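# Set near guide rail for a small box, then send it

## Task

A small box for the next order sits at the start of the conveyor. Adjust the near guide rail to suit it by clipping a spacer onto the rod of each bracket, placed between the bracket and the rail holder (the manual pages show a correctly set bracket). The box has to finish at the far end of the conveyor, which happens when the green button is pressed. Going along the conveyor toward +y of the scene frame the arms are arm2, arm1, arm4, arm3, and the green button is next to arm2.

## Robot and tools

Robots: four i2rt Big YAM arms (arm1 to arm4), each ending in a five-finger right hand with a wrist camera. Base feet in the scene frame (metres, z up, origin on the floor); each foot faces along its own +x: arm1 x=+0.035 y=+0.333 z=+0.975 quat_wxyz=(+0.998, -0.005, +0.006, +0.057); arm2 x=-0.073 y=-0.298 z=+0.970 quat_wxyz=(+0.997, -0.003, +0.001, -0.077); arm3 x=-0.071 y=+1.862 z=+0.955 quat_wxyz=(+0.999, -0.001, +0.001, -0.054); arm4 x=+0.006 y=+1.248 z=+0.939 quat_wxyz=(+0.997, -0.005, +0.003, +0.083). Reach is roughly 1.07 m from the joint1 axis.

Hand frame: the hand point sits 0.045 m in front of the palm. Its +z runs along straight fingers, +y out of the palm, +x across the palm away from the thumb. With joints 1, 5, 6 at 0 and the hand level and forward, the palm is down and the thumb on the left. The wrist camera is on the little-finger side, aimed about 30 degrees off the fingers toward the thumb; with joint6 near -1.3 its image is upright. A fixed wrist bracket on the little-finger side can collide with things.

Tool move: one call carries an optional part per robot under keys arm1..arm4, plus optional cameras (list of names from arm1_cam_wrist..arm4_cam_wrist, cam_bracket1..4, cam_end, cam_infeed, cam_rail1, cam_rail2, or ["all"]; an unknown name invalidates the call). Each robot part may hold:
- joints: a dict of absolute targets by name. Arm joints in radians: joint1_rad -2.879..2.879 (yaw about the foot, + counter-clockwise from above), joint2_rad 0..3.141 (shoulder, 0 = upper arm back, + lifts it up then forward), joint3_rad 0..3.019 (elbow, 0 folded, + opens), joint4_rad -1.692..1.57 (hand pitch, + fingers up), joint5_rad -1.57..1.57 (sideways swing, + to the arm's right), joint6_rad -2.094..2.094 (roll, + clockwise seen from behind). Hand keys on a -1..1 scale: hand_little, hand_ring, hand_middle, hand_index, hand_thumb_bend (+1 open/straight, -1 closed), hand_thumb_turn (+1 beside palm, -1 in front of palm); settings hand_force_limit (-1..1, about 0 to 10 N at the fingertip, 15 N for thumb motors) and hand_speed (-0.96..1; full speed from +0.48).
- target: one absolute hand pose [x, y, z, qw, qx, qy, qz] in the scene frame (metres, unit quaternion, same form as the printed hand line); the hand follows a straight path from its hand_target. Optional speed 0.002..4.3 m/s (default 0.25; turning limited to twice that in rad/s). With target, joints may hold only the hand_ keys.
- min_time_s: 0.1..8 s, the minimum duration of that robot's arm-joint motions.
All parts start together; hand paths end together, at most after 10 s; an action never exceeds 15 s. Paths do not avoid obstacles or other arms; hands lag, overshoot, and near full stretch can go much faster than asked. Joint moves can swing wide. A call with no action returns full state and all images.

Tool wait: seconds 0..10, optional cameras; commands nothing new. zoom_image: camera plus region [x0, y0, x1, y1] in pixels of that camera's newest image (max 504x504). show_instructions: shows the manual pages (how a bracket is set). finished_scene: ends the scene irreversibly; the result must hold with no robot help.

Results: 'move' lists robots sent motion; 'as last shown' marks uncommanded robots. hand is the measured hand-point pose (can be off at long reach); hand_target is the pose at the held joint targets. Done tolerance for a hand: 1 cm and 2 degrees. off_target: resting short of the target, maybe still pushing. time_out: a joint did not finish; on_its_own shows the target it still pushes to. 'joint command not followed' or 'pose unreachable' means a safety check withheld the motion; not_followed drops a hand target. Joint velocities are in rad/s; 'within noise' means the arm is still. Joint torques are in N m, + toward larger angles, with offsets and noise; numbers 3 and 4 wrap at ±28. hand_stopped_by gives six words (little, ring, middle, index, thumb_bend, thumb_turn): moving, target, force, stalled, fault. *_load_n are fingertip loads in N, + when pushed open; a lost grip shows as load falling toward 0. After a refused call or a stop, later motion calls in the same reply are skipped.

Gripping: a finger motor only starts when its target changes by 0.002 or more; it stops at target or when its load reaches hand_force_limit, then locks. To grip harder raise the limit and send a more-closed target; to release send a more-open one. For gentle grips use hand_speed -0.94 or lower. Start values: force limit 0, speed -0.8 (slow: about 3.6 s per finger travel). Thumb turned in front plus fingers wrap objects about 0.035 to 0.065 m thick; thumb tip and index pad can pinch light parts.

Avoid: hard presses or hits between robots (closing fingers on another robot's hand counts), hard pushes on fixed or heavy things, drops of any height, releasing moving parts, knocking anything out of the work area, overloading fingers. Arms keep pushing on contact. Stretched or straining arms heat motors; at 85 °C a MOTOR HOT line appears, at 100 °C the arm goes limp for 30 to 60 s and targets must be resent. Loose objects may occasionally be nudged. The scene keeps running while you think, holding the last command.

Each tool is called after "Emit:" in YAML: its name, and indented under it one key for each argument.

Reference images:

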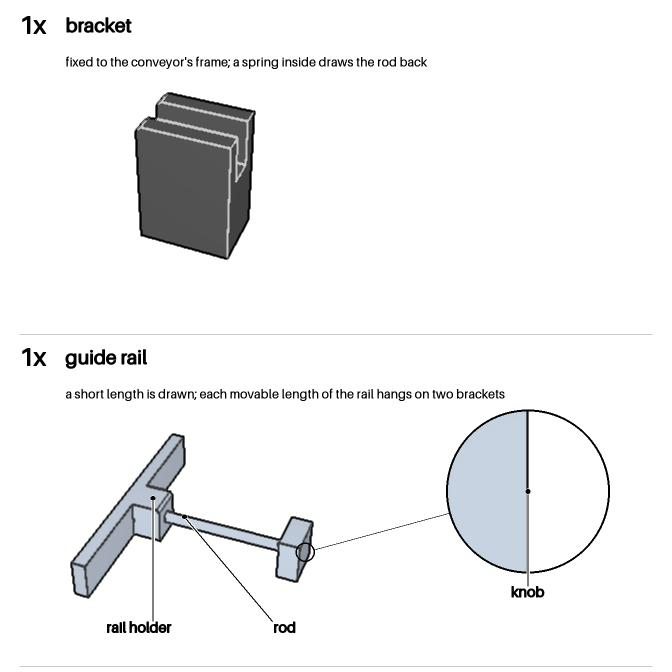

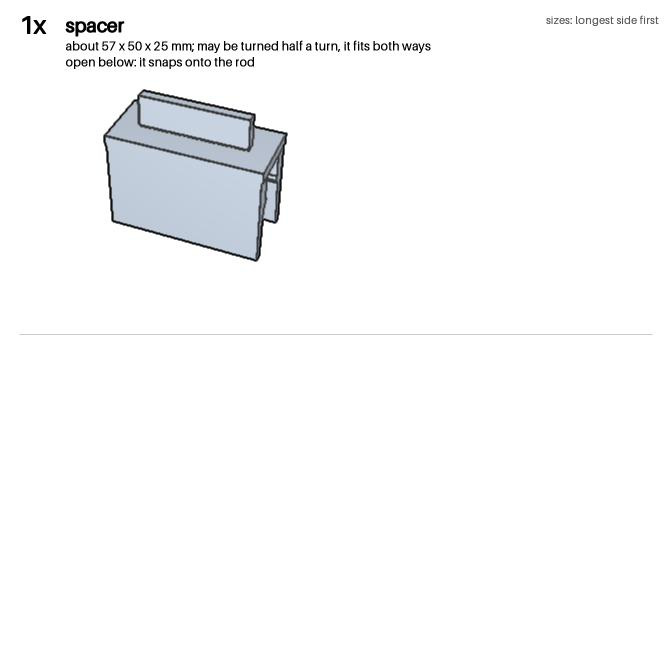

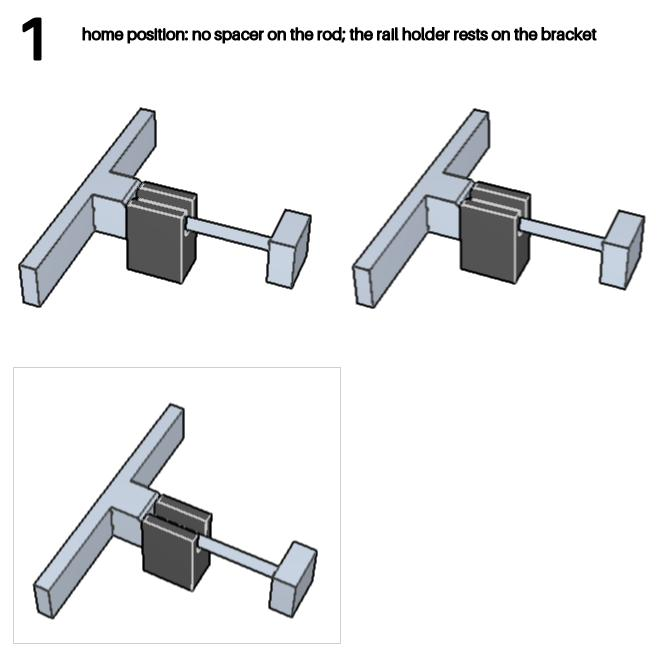

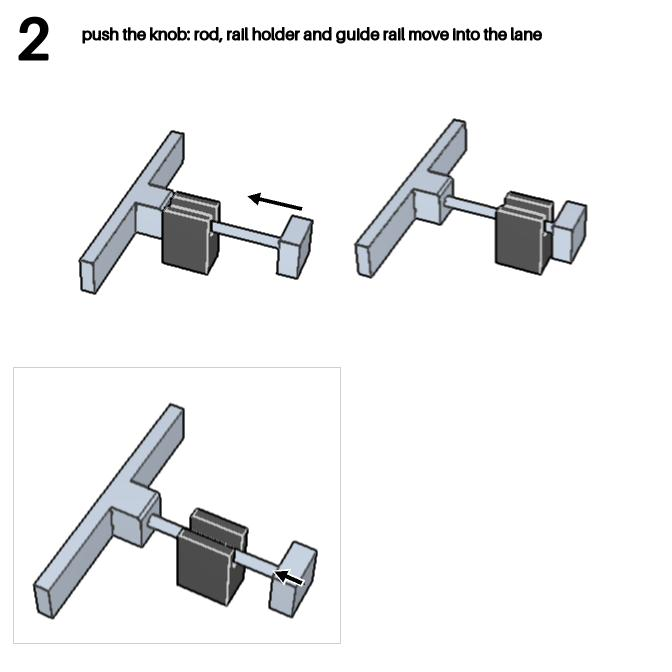

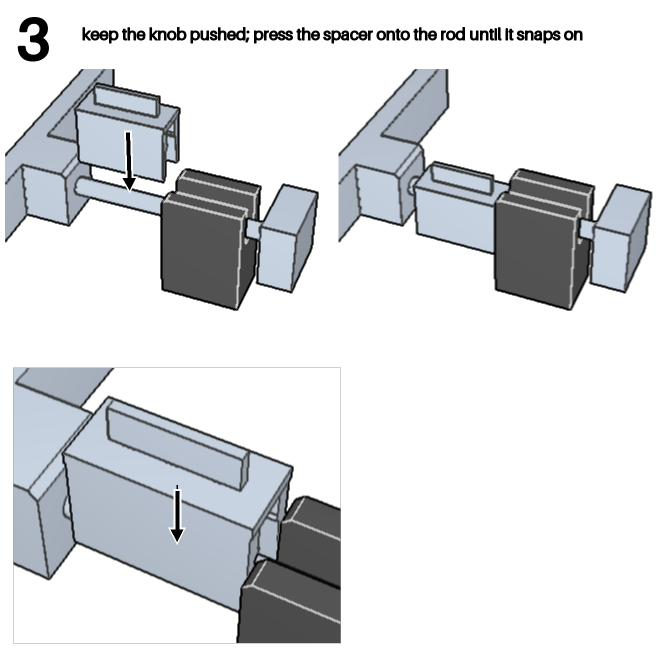

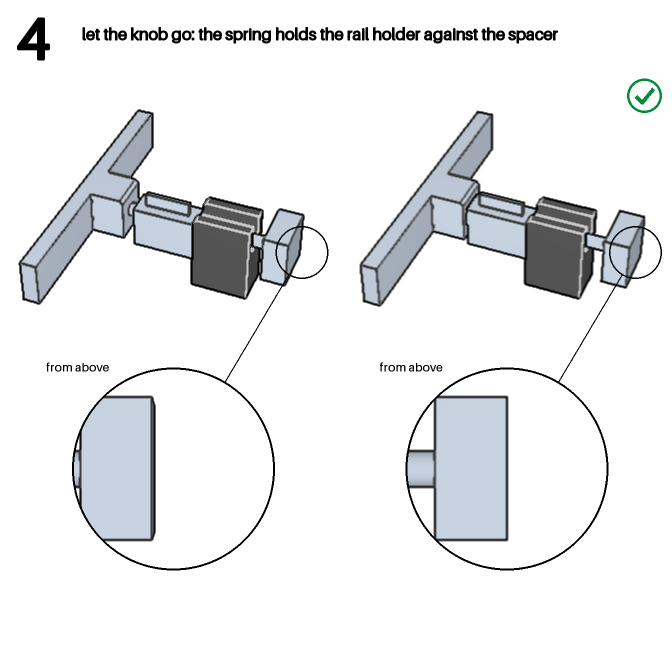

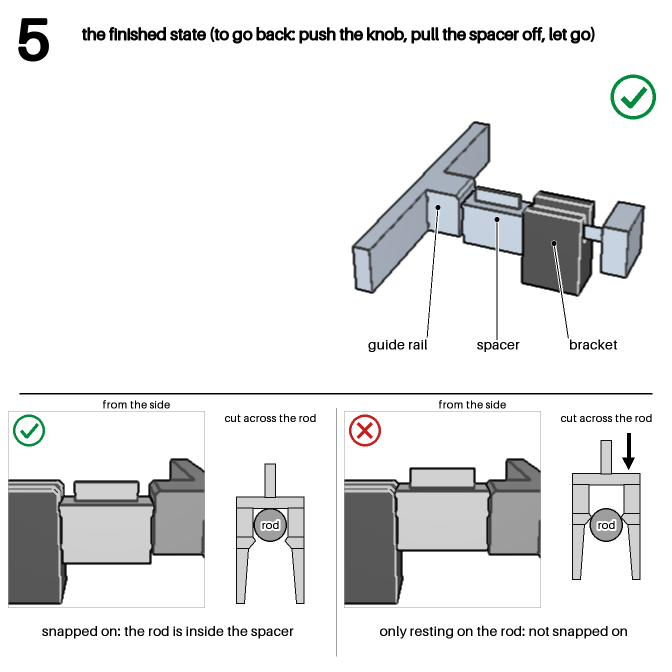

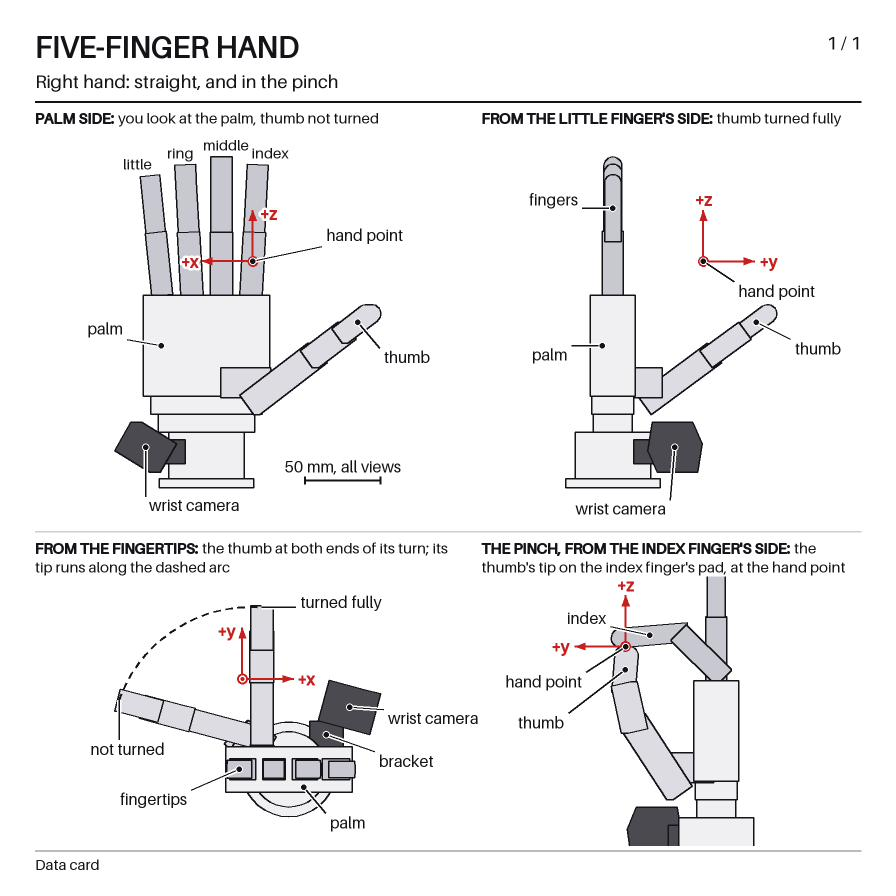

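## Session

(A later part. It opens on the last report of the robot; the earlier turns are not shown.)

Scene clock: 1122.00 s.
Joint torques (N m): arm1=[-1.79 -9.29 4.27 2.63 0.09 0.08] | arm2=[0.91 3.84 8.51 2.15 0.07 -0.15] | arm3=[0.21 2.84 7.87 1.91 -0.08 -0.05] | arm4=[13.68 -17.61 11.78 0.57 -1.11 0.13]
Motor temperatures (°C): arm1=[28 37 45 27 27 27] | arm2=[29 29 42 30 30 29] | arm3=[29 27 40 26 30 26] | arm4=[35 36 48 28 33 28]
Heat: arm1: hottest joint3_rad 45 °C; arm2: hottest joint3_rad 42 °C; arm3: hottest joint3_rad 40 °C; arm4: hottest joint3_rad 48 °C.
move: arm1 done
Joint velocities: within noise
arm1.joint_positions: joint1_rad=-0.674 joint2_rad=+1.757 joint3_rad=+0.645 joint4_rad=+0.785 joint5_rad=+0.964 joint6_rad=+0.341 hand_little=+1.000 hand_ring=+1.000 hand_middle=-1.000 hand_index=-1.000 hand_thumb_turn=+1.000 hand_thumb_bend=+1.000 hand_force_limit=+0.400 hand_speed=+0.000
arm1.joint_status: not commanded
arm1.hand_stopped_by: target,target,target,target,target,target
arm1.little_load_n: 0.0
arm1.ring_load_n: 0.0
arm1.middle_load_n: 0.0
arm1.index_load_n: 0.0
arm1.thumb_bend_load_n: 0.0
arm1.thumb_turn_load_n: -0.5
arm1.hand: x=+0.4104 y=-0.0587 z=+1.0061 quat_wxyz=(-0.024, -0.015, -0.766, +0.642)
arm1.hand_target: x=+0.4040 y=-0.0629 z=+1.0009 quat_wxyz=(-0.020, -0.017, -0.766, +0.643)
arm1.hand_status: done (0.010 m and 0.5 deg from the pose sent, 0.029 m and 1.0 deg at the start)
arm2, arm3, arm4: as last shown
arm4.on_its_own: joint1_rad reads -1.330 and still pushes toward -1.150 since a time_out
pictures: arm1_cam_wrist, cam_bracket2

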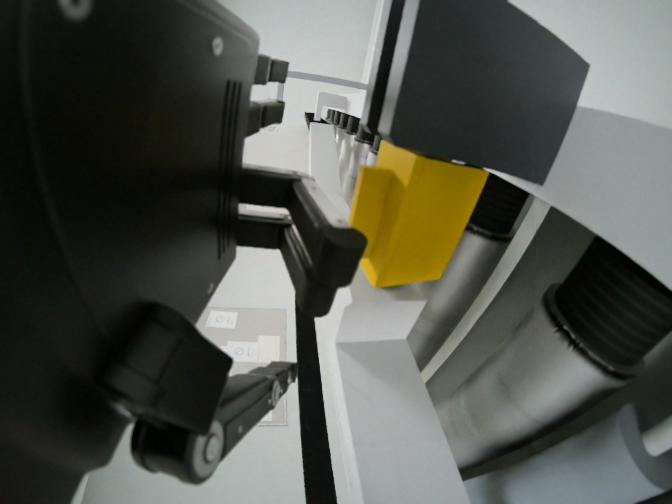

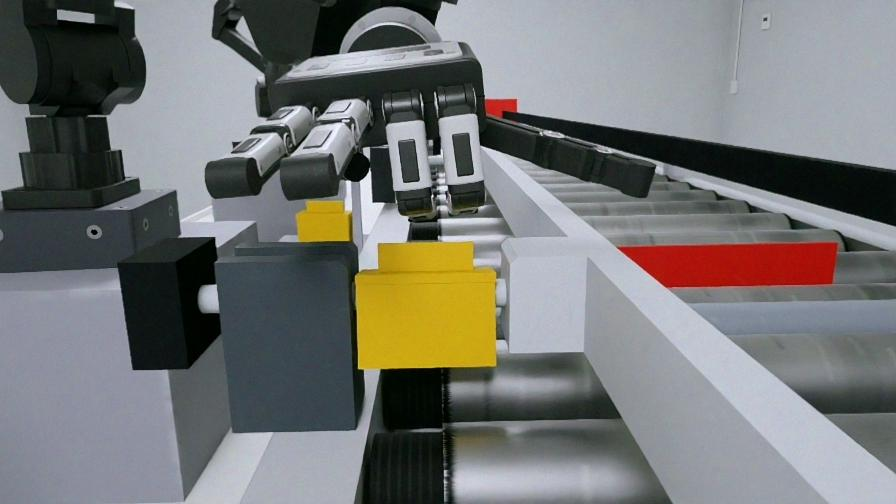

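Emit:
move:
  arm1: {"target": [0.397, -0.066, 0.990, 0.0201, 0.0168, 0.7657, -0.6426], "speed": 0.06}
  cameras: ["cam_bracket2", "arm1_cam_wrist"]

Emit:
zoom_image:
  camera: "cam_bracket2"
  region: [300, 140, 560, 400]

Scene clock: 1128.80 s.
Joint torques (N m): arm1=[-2.32 -9.52 4.05 2.89 0.04 0.01] | arm2=[0.97 3.84 8.49 2.17 0.07 -0.15] | arm3=[0.21 2.84 7.88 1.91 -0.08 -0.05] | arm4=[13.68 -17.55 11.78 0.55 -1.11 0.13]
Motor temperatures (°C): arm1=[28 37 44 27 27 27] | arm2=[29 29 42 30 30 29] | arm3=[29 27 40 26 30 26] | arm4=[35 36 48 28 33 28]
Heat: arm1: hottest joint3_rad 44 °C; arm2: hottest joint3_rad 42 °C; arm3: hottest joint3_rad 40 °C; arm4: hottest joint3_rad 48 °C.
move: arm1 off_target
Joint velocities: within noise
arm1.joint_positions: joint1_rad=-0.691 joint2_rad=+1.782 joint3_rad=+0.632 joint4_rad=+0.832 joint5_rad=+0.947 joint6_rad=+0.340 hand_little=+1.000 hand_ring=+1.000 hand_middle=-1.000 hand_index=-1.000 hand_thumb_turn=+1.000 hand_thumb_bend=+1.000 hand_force_limit=+0.400 hand_speed=+0.000
arm1.joint_status: not commanded
arm1.hand_stopped_by: target,target,target,target,target,target
arm1.little_load_n: 0.0
arm1.ring_load_n: 0.0
arm1.middle_load_n: 0.0
arm1.index_load_n: 0.0
arm1.thumb_bend_load_n: 0.0
arm1.thumb_turn_load_n: 0.0
arm1.hand: x=+0.4045 y=-0.0626 z=+0.9982 quat_wxyz=(-0.028, -0.018, -0.765, +0.643)
arm1.hand_target: x=+0.3972 y=-0.0655 z=+0.9903 quat_wxyz=(-0.021, -0.017, -0.766, +0.642)
arm1.hand_status: off_target (0.012 m and 0.9 deg from the pose sent, 0.022 m and 0.5 deg at the start)
arm2, arm3, arm4: as last shown
arm4.on_its_own: joint1_rad reads -1.330 and still pushes toward -1.150 since a time_out
pictures: arm1_cam_wrist, cam_bracket2

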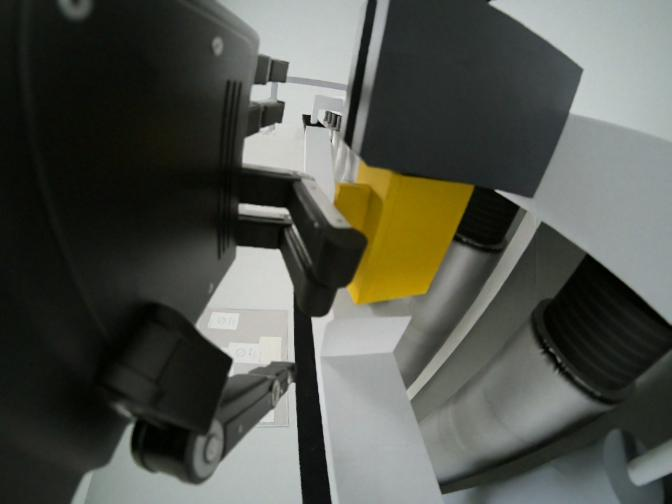

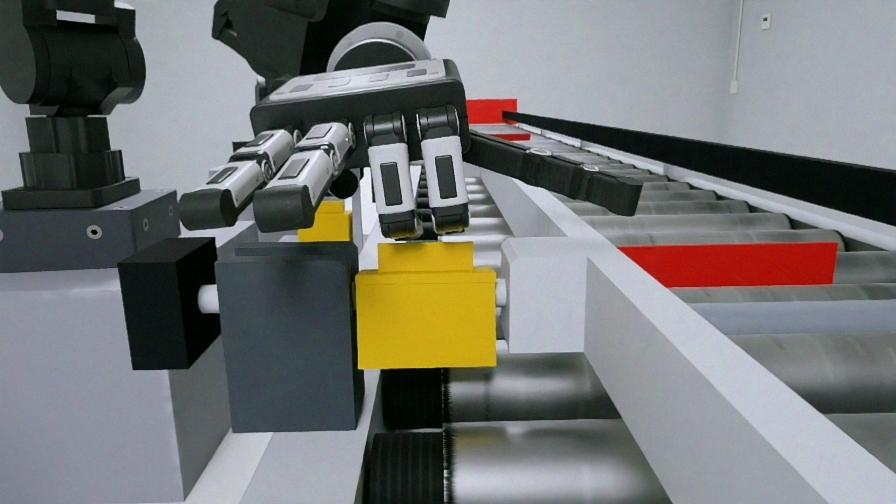

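Scaled by 1.938.

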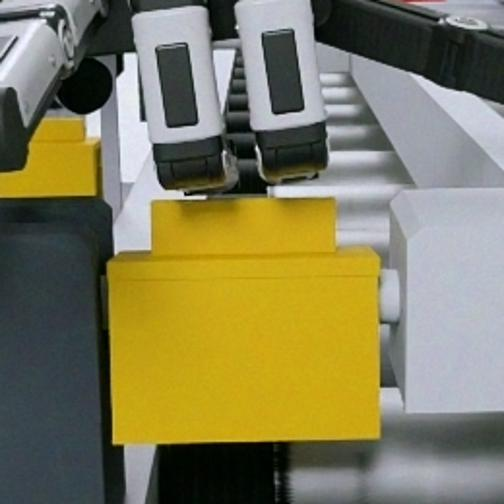

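Emit:
move:
  arm1: {"target": [0.397, -0.066, 0.960, 0.0201, 0.0168, 0.7657, -0.6426], "speed": 0.06}
  cameras: ["cam_bracket2", "arm1_cam_wrist"]

Emit:
zoom_image:
  camera: "cam_bracket2"
  region: [300, 140, 560, 400]

Scene clock: 1132.97 s.
Joint torques (N m): arm1=[-1.67 -6.83 3.56 1.4 -0.16 -0.01] | arm2=[0.97 3.78 8.5 2.15 0.07 -0.15] | arm3=[0.26 2.84 7.87 1.91 -0.08 -0.05] | arm4=[13.74 -17.55 11.75 0.58 -1.11 0.12]
Motor temperatures (°C): arm1=[28 37 44 27 27 27] | arm2=[29 29 42 30 30 29] | arm3=[29 27 40 26 30 26] | arm4=[35 36 48 28 33 28]
Heat: arm1: hottest joint3_rad 44 °C; arm2: hottest joint3_rad 42 °C; arm3: hottest joint3_rad 40 °C; arm4: hottest joint3_rad 48 °C.
move: arm1 off_target
Joint velocities: within noise
arm1.joint_positions: joint1_rad=-0.696 joint2_rad=+1.837 joint3_rad=+0.632 joint4_rad=+0.958 joint5_rad=+0.964 joint6_rad=+0.350 hand_little=+1.000 hand_ring=+1.000 hand_middle=-1.000 hand_index=-1.000 hand_thumb_turn=+1.000 hand_thumb_bend=+1.000 hand_force_limit=+0.400 hand_speed=+0.000
arm1.joint_status: not commanded
arm1.hand_stopped_by: target,target,target,target,target,target
arm1.little_load_n: 0.0
arm1.ring_load_n: 0.0
arm1.middle_load_n: 0.0
arm1.index_load_n: 0.0
arm1.thumb_bend_load_n: 0.0
arm1.thumb_turn_load_n: 0.0
arm1.hand: x=+0.4063 y=-0.0695 z=+0.9970 quat_wxyz=(-0.047, -0.047, -0.750, +0.658)
arm1.hand_target: x=+0.3924 y=-0.0664 z=+0.9630 quat_wxyz=(-0.019, -0.026, -0.765, +0.643)
arm1.hand_status: off_target (0.038 m and 5.3 deg from the pose sent, 0.039 m and 0.9 deg at the start)
arm2, arm3, arm4: as last shown
arm4.thumb_turn_load_n: 0.5
arm4.on_its_own: joint1_rad reads -1.330 and still pushes toward -1.150 since a time_out
arm4.hand_target: x=+0.3376 y=+0.4874 z=+1.0078 quat_wxyz=(+0.487, +0.497, -0.467, +0.545)
pictures: arm1_cam_wrist, cam_bracket2

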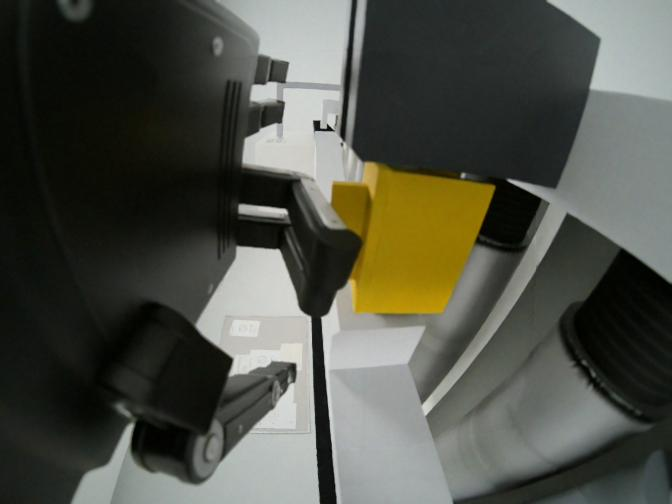

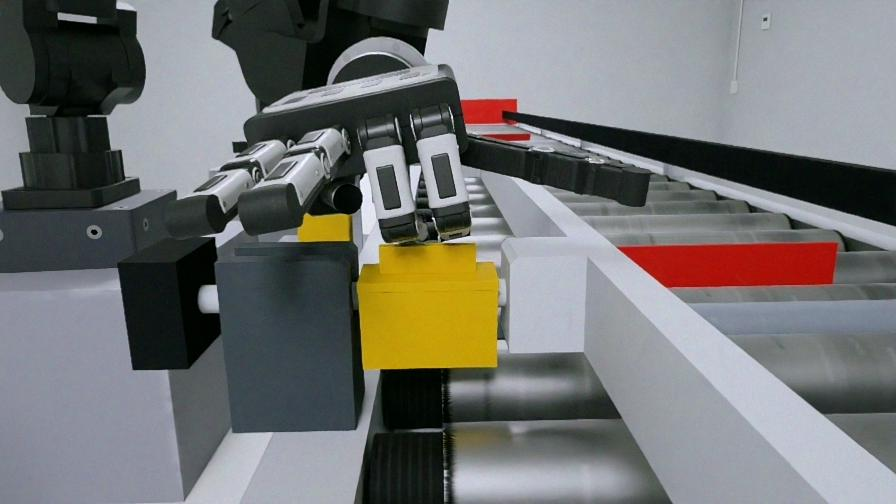

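Scaled by 1.938.

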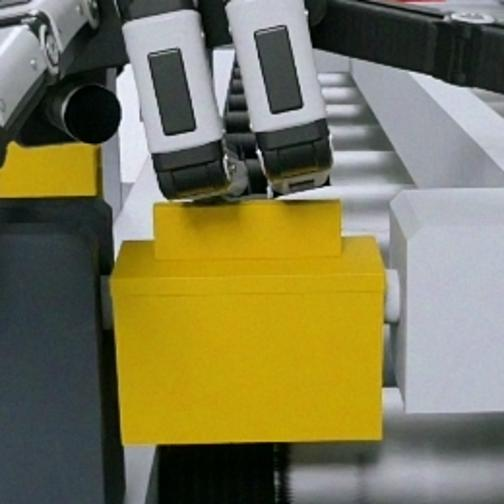

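Emit:
move:
  arm1: {"target": [0.400, -0.060, 1.06, 0.0201, 0.0168, 0.7657, -0.6426], "speed": 0.1}
  cameras: ["cam_bracket2"]

Emit:
zoom_image:
  camera: "cam_bracket2"
  region: [300, 140, 560, 400]

Scene clock: 1140.43 s.
Joint torques (N m): arm1=[-0.21 -9.82 6.95 1.1 0.16 0.08] | arm2=[0.97 3.84 8.5 2.17 0.07 -0.15] | arm3=[0.21 2.84 7.87 1.91 -0.08 -0.05] | arm4=[13.68 -17.49 11.77 0.51 -1.1 0.13]
Motor temperatures (°C): arm1=[28 37 43 27 27 27] | arm2=[29 29 42 30 30 29] | arm3=[29 27 41 26 30 26] | arm4=[35 36 48 28 33 28]
Heat: arm1: hottest joint3_rad 43 °C; arm2: hottest joint3_rad 42 °C; arm3: hottest joint3_rad 41 °C; arm4: hottest joint3_rad 48 °C.
move: arm1 off_target
Joint velocities: within noise
arm1.joint_positions: joint1_rad=-0.691 joint2_rad=+1.590 joint3_rad=+0.628 joint4_rad=+0.628 joint5_rad=+0.950 joint6_rad=+0.330 hand_little=+1.000 hand_ring=+1.000 hand_middle=-1.000 hand_index=-1.000 hand_thumb_turn=+1.000 hand_thumb_bend=+1.000 hand_force_limit=+0.400 hand_speed=+0.000
arm1.joint_status: not commanded
arm1.hand_stopped_by: target,target,target,target,target,target
arm1.little_load_n: 0.0
arm1.ring_load_n: -0.5
arm1.middle_load_n: 0.0
arm1.index_load_n: 0.0
arm1.thumb_bend_load_n: 0.0
arm1.thumb_turn_load_n: -0.5
arm1.hand: x=+0.3953 y=-0.0565 z=+1.0511 quat_wxyz=(-0.018, -0.011, -0.768, +0.640)
arm1.hand_target: x=+0.4031 y=-0.0578 z=+1.0585 quat_wxyz=(-0.021, -0.008, -0.767, +0.642)
arm1.hand_status: off_target (0.011 m and 0.8 deg from the pose sent, 0.064 m and 5.3 deg at the start)
arm2, arm3, arm4: as last shown
arm2.thumb_turn_load_n: -0.5
arm4.thumb_turn_load_n: 0.0
arm4.on_its_own: joint1_rad reads -1.330 and still pushes toward -1.150 since a time_out

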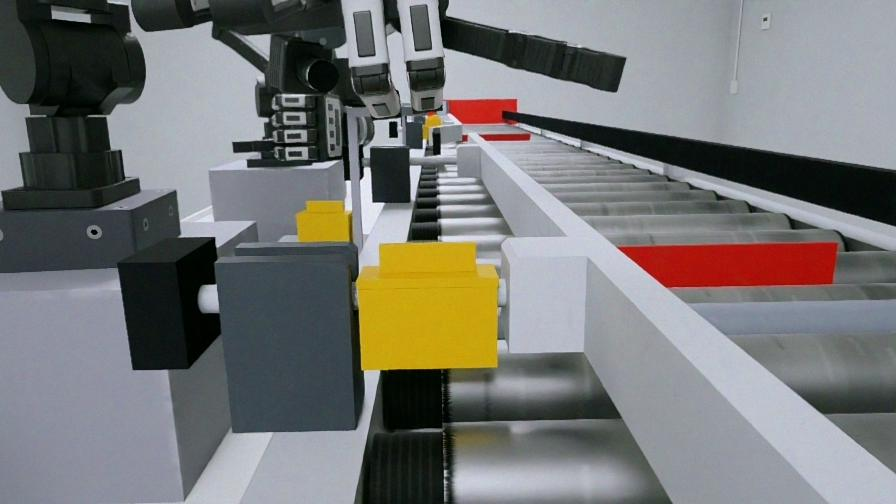

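Scaled by 1.938.

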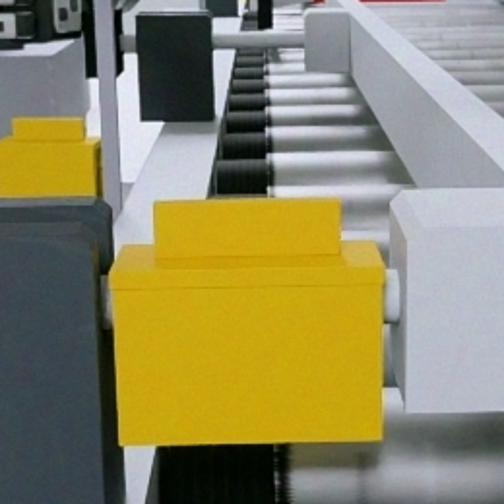

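Emit:
move:
  cameras: ["cam_bracket1","cam_bracket2","cam_rail1","cam_infeed","arm4_cam_wrist","arm1_cam_wrist"]

Scene clock: 1198.00 s.
Joint torques (N m): arm1=[0.15 -9.76 7.05 1.03 0.13 0.04] | arm2=[0.97 3.84 8.51 2.15 0.07 -0.15] | arm3=[0.26 2.84 7.88 1.91 -0.08 -0.05] | arm4=[13.8 -17.55 11.77 0.54 -1.11 0.13]
Motor temperatures (°C): arm1=[28 37 43 27 27 27] | arm2=[29 28 42 30 30 29] | arm3=[29 27 41 26 30 26] | arm4=[35 36 48 28 33 28]
Heat: arm1: hottest joint3_rad 43 °C; arm2: hottest joint3_rad 42 °C; arm3: hottest joint3_rad 41 °C; arm4: hottest joint3_rad 48 °C.
Joint velocities: within noise
arm1.joint_positions: joint1_rad=-0.691 joint2_rad=+1.590 joint3_rad=+0.628 joint4_rad=+0.628 joint5_rad=+0.950 joint6_rad=+0.330 hand_little=+1.000 hand_ring=+1.000 hand_middle=-1.000 hand_index=-1.000 hand_thumb_turn=+1.000 hand_thumb_bend=+1.000 hand_force_limit=+0.400 hand_speed=+0.000
arm1.joint_status: not commanded
arm1.hand_stopped_by: target,target,target,target,target,target
arm1.little_load_n: 0.0
arm1.ring_load_n: 0.0
arm1.middle_load_n: 0.0
arm1.index_load_n: 0.0
arm1.thumb_bend_load_n: 0.0
arm1.thumb_turn_load_n: -0.5
arm1.hand: x=+0.3953 y=-0.0565 z=+1.0511 quat_wxyz=(-0.018, -0.011, -0.768, +0.640) (m; scene frame)
arm1.hand_target: x=+0.4031 y=-0.0578 z=+1.0585 quat_wxyz=(-0.021, -0.008, -0.767, +0.642) (m; scene frame)
arm1.hand_status: off_target (0.011 m and 0.8 deg from the pose sent, 0.064 m and 5.3 deg at the start)
arm2.joint_positions: joint1_rad=+0.146 joint2_rad=+0.560 joint3_rad=+1.336 joint4_rad=-1.211 joint5_rad=+0.058 joint6_rad=-1.149 hand_little=+1.000 hand_ring=+1.000 hand_middle=+1.000 hand_index=+1.000 hand_thumb_turn=+1.000 hand_thumb_bend=+1.000 hand_force_limit=+0.000 hand_speed=-0.800
arm2.joint_status: not commanded
arm2.hand_stopped_by: target,target,target,target,target,target
arm2.little_load_n: 0.0
arm2.ring_load_n: 0.0
arm2.middle_load_n: 0.0
arm2.index_load_n: 0.0
arm2.thumb_bend_load_n: 0.0
arm2.thumb_turn_load_n: 0.0
arm2.hand: x=+0.1562 y=-0.3514 z=+1.4671 quat_wxyz=(-0.084, +0.821, -0.194, +0.530) (m; scene frame)
arm2.hand_target: x=+0.1552 y=-0.3513 z=+1.4789 quat_wxyz=(-0.086, +0.814, -0.192, +0.541) (m; scene frame)
arm2.hand_status: not commanded
arm3.joint_positions: joint1_rad=-0.183 joint2_rad=+0.625 joint3_rad=+1.366 joint4_rad=-1.295 joint5_rad=-0.032 joint6_rad=-1.281 hand_little=+1.000 hand_ring=+1.000 hand_middle=+1.000 hand_index=+1.000 hand_thumb_turn=+1.000 hand_thumb_bend=+1.000 hand_force_limit=+0.000 hand_speed=-0.800
arm3.joint_status: not commanded
arm3.hand_stopped_by: target,target,target,target,target,target
arm3.little_load_n: 0.0
arm3.ring_load_n: 0.0
arm3.middle_load_n: 0.0
arm3.index_load_n: 0.0
arm3.thumb_bend_load_n: 0.0
arm3.thumb_turn_load_n: 0.0
arm3.hand: x=+0.1496 y=+1.7528 z=+1.4379 quat_wxyz=(-0.013, +0.840, -0.242, +0.485) (m; scene frame)
arm3.hand_target: x=+0.1488 y=+1.7531 z=+1.4458 quat_wxyz=(-0.013, +0.836, -0.241, +0.494) (m; scene frame)
arm3.hand_status: not commanded
arm4.joint_positions: joint1_rad=-1.330 joint2_rad=+2.314 joint3_rad=+1.506 joint4_rad=+0.890 joint5_rad=+0.528 joint6_rad=-1.590 hand_little=-0.950 hand_ring=-0.950 hand_middle=-0.950 hand_index=-0.950 hand_thumb_turn=-0.950 hand_thumb_bend=+1.000 hand_force_limit=+0.000 hand_speed=+0.000
arm4.joint_status: not commanded
arm4.hand_stopped_by: target,target,target,target,target,target
arm4.little_load_n: 0.0
arm4.ring_load_n: 0.0
arm4.middle_load_n: 0.0
arm4.index_load_n: 0.0
arm4.thumb_bend_load_n: 0.0
arm4.thumb_turn_load_n: 0.0
arm4.on_its_own: joint1_rad reads -1.330 and still pushes toward -1.150 since a time_out
arm4.hand: x=+0.1867 y=+0.4502 z=+1.0220 quat_wxyz=(+0.546, +0.444, -0.512, +0.493) (m; scene frame)
arm4.hand_target: x=+0.3376 y=+0.4874 z=+1.0078 quat_wxyz=(+0.487, +0.497, -0.467, +0.545) (m; scene frame)
arm4.hand_status: not commanded
pictures: arm1_cam_wrist, arm4_cam_wrist, cam_bracket1, cam_bracket2, cam_infeed, cam_rail1

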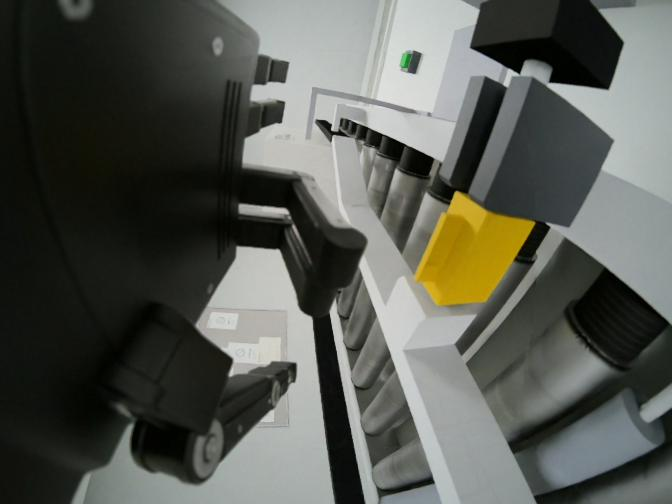

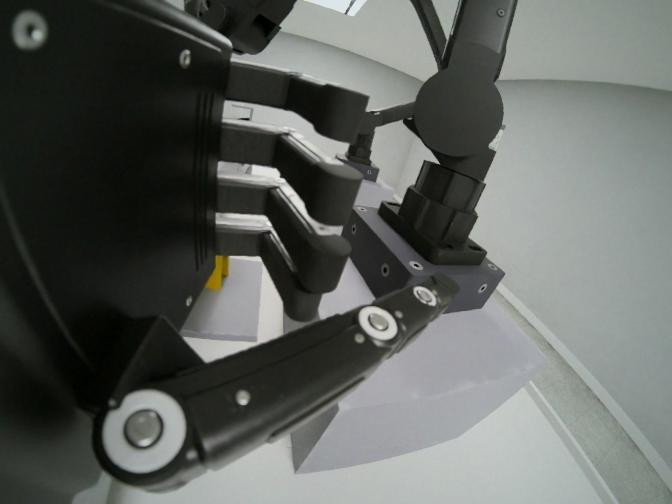

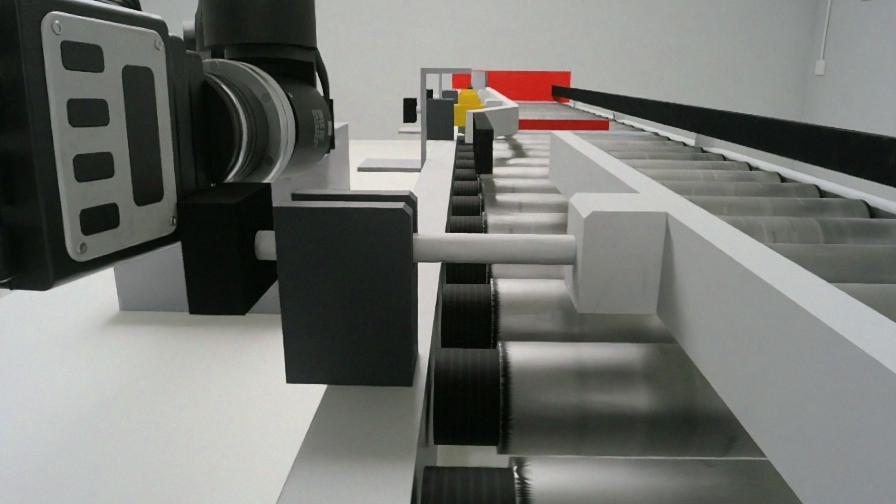

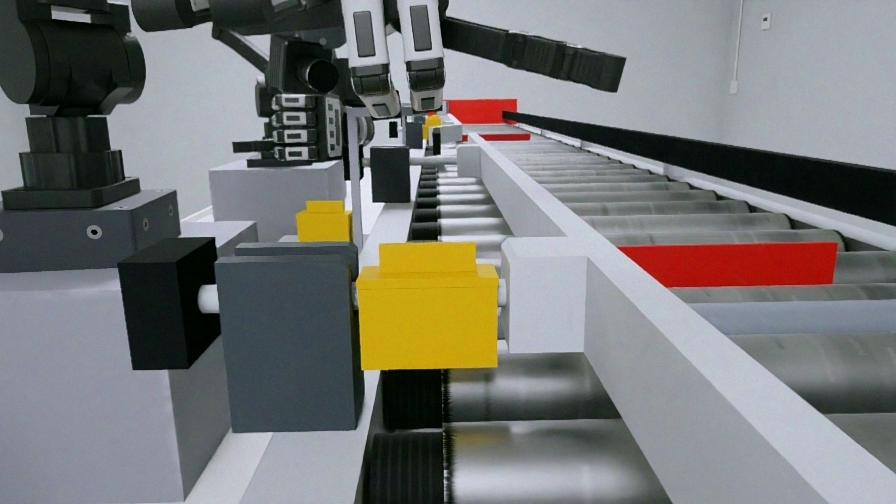

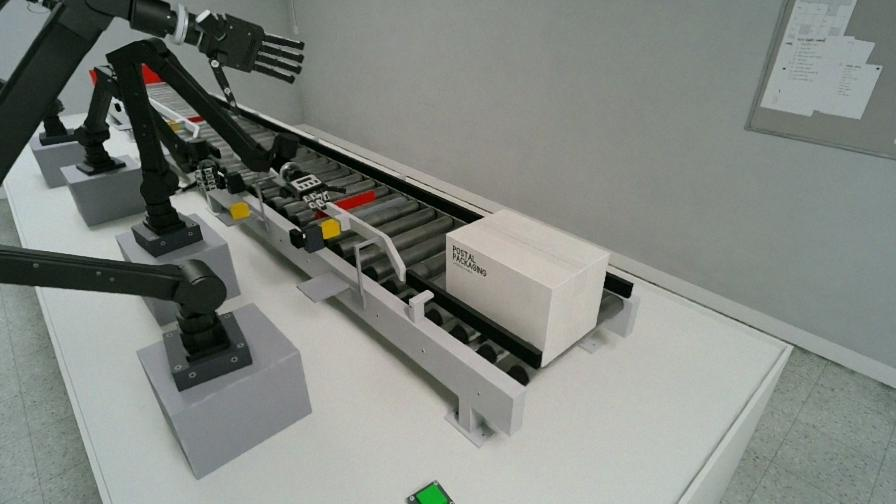

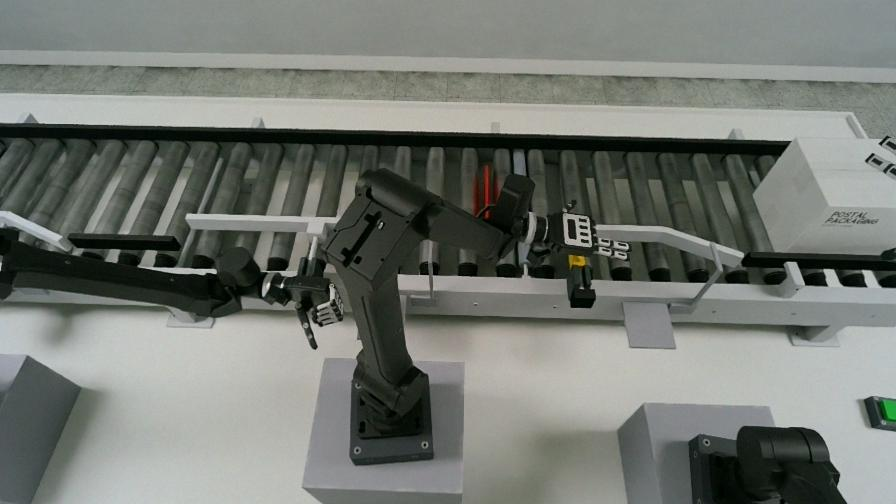

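Emit:
move:
  arm1: {"target":[0.33,-0.07,1.20,-0.018,-0.011,-0.768,0.640],"speed":0.2,"joints":{"hand_little":-0.95,"hand_ring":-0.95,"hand_thumb_turn":-0.95}}

Emit:
move:
  arm1: {"target":[0.12,-0.104,1.12,0.5,0.5,-0.5,0.5],"speed":0.2}
  cameras: ["cam_bracket2","cam_rail1","arm1_cam_wrist"]

Scene clock: 1218.10 s.
Joint torques (N m): arm1=[-1.26 -5.54 11.1 1.16 0.04 -0.01] | arm2=[0.97 3.78 8.51 2.15 0.07 -0.15] | arm3=[0.26 2.84 7.87 1.91 -0.08 -0.05] | arm4=[13.74 -17.67 11.75 0.54 -1.11 0.12]
Motor temperatures (°C): arm1=[28 37 44 27 27 27] | arm2=[29 28 42 30 30 29] | arm3=[29 26 41 26 30 26] | arm4=[36 36 48 28 33 28]
Heat: arm1: hottest joint3_rad 44 °C; arm2: hottest joint3_rad 42 °C; arm3: hottest joint3_rad 41 °C; arm4: hottest joint3_rad 48 °C.
move: arm1 off_target
Joint velocities: within noise
arm1.joint_positions: joint1_rad=-0.835 joint2_rad=+1.142 joint3_rad=+0.652 joint4_rad=+0.180 joint5_rad=+0.817 joint6_rad=+0.286 hand_little=-0.950 hand_ring=-0.950 hand_middle=-1.000 hand_index=-1.000 hand_thumb_turn=-0.950 hand_thumb_bend=+1.000 hand_force_limit=+0.400 hand_speed=+0.000
arm1.joint_status: all done
arm1.hand_stopped_by: target,target,target,target,target,target
arm1.little_load_n: 0.0
arm1.ring_load_n: 0.5
arm1.middle_load_n: 0.0
arm1.index_load_n: 0.0
arm1.thumb_bend_load_n: 0.0
arm1.thumb_turn_load_n: 0.0
arm1.hand: x=+0.3230 y=-0.0638 z=+1.1796 quat_wxyz=(-0.016, -0.015, -0.774, +0.633)
arm1.hand_target: x=+0.3272 y=-0.0738 z=+1.1987 quat_wxyz=(-0.018, -0.020, -0.769, +0.639)
arm1.hand_status: off_target (0.022 m and 1.2 deg from the pose sent, 0.163 m and 0.1 deg at the start)
arm2, arm3, arm4: as last shown
arm4.on_its_own: joint1_rad reads -1.330 and still pushes toward -1.150 since a time_out
pictures: none

Scene clock: 1223.00 s.
Joint torques (N m): arm1=[-1.38 -4.07 4.74 3.19 -0.11 -0.08] | arm2=[1.03 3.84 8.49 2.17 0.07 -0.15] | arm3=[0.26 2.78 7.87 1.91 -0.08 -0.05] | arm4=[13.8 -17.61 11.75 0.54 -1.11 0.13]
Motor temperatures (°C): arm1=[28 37 44 27 27 27] | arm2=[29 28 42 30 30 29] | arm3=[29 26 41 26 30 26] | arm4=[36 36 48 28 33 28]
Heat: arm1: hottest joint3_rad 44 °C; arm2: hottest joint3_rad 42 °C; arm3: hottest joint3_rad 41 °C; arm4: hottest joint3_rad 48 °C.
move: arm1 off_target
Joint velocities: within noise
arm1.joint_positions: joint1_rad=-1.125 joint2_rad=+1.389 joint3_rad=+0.338 joint4_rad=+1.036 joint5_rad=+0.536 joint6_rad=-1.533 hand_little=-0.950 hand_ring=-0.950 hand_middle=-1.000 hand_index=-1.000 hand_thumb_turn=-0.950 hand_thumb_bend=+1.000 hand_force_limit=+0.400 hand_speed=+0.000
arm1.joint_status: not commanded
arm1.hand_stopped_by: target,target,target,target,target,target
arm1.little_load_n: 0.0
arm1.ring_load_n: 0.0
arm1.middle_load_n: 0.0
arm1.index_load_n: 0.0
arm1.thumb_bend_load_n: 0.0
arm1.thumb_turn_load_n: 0.0
arm1.hand: x=+0.1319 y=-0.1020 z=+1.1263 quat_wxyz=(+0.489, +0.502, -0.499, +0.509)
arm1.hand_target: x=+0.1260 y=-0.1019 z=+1.1229 quat_wxyz=(+0.495, +0.502, -0.499, +0.505)
arm1.hand_status: off_target (0.014 m and 1.7 deg from the pose sent, 0.215 m and 93.1 deg at the start)
arm2, arm3, arm4: as last shown
arm3.thumb_turn_load_n: 0.5
arm4.thumb_turn_load_n: 0.5
arm4.on_its_own: joint1_rad reads -1.330 and still pushes toward -1.150 since a time_out
pictures: arm1_cam_wrist, cam_bracket2, cam_rail1

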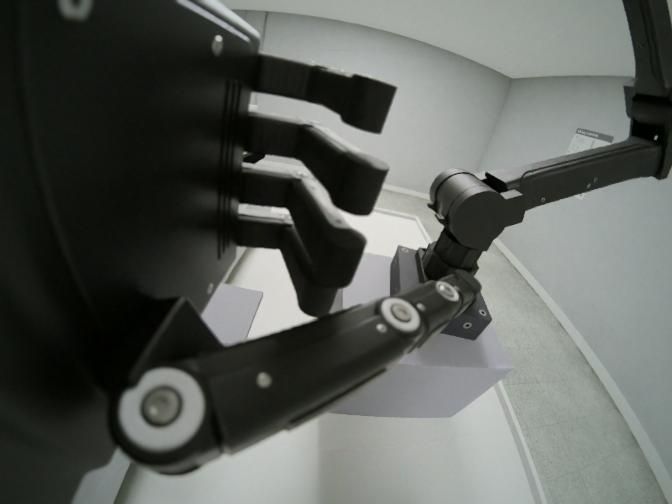

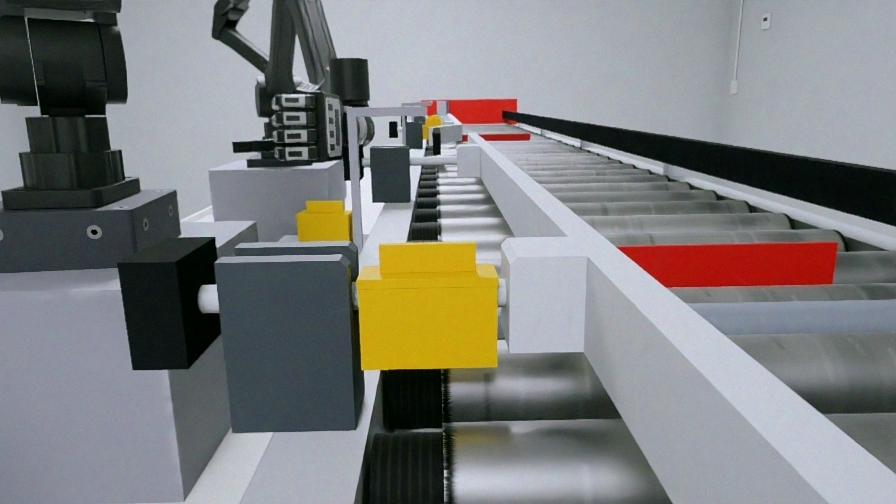

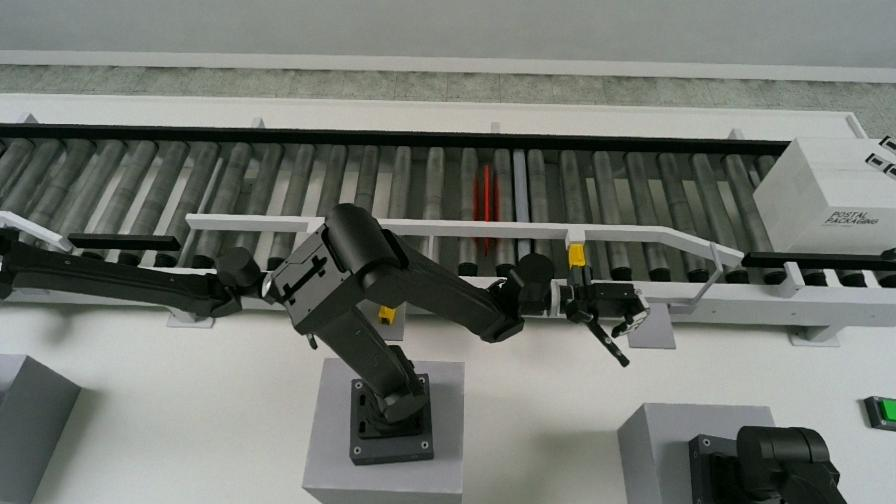

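Emit:
move:
  arm1: {"target":[0.145,-0.104,0.988,0.5,0.5,-0.5,0.5],"speed":0.15}
  cameras: ["cam_bracket2","arm1_cam_wrist"]

Scene clock: 1229.53 s.
Joint torques (N m): arm1=[0.56 -8.88 1.73 3.14 0.11 0.17] | arm2=[0.97 3.84 8.5 2.15 0.07 -0.15] | arm3=[0.26 2.84 7.87 1.91 -0.08 -0.05] | arm4=[13.68 -17.49 11.79 0.57 -1.1 0.13]
Motor temperatures (°C): arm1=[28 36 43 27 27 27] | arm2=[29 28 42 30 30 29] | arm3=[29 26 41 26 30 26] | arm4=[36 36 49 28 33 28]
Heat: arm1: hottest joint3_rad 43 °C; arm2: hottest joint3_rad 42 °C; arm3: hottest joint3_rad 41 °C; arm4: hottest joint3_rad 49 °C.
move: arm1 off_target
Joint velocities: within noise
arm1.joint_positions: joint1_rad=-1.084 joint2_rad=+2.013 joint3_rad=+0.379 joint4_rad=+1.538 joint5_rad=+0.619 joint6_rad=-1.524 hand_little=-0.950 hand_ring=-0.950 hand_middle=-1.000 hand_index=-1.000 hand_thumb_turn=-0.950 hand_thumb_bend=+1.000 hand_force_limit=+0.400 hand_speed=+0.000
arm1.joint_status: not commanded
arm1.hand_stopped_by: target,target,target,target,target,target
arm1.little_load_n: 0.0
arm1.ring_load_n: 0.0
arm1.middle_load_n: 0.0
arm1.index_load_n: 0.0
arm1.thumb_bend_load_n: 0.0
arm1.thumb_turn_load_n: 0.0
arm1.hand: x=+0.1368 y=-0.1010 z=+0.9886 quat_wxyz=(+0.493, +0.516, -0.517, +0.473)
arm1.hand_target: x=+0.1442 y=-0.1033 z=+0.9899 quat_wxyz=(+0.489, +0.508, -0.516, +0.486)
arm1.hand_status: off_target (0.009 m and 4.2 deg from the pose sent, 0.139 m and 1.7 deg at the start; a joint's target at an end of its range on 23 of 45 steps)
arm2, arm3, arm4: as last shown
arm3.thumb_turn_load_n: 0.0
arm4.thumb_turn_load_n: 0.0
arm4.on_its_own: joint1_rad reads -1.330 and still pushes toward -1.150 since a time_out
pictures: arm1_cam_wrist, cam_bracket2

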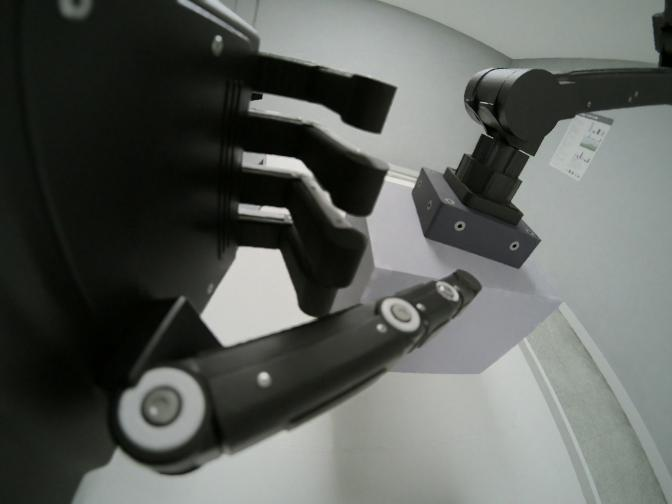

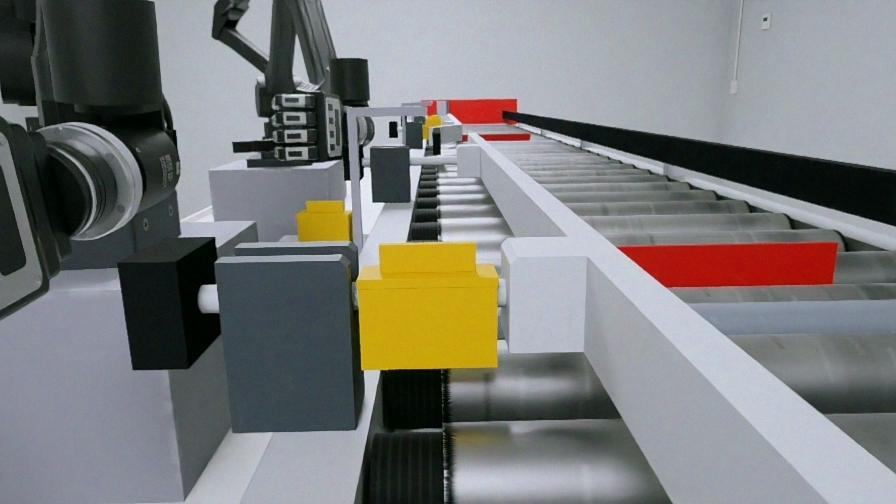

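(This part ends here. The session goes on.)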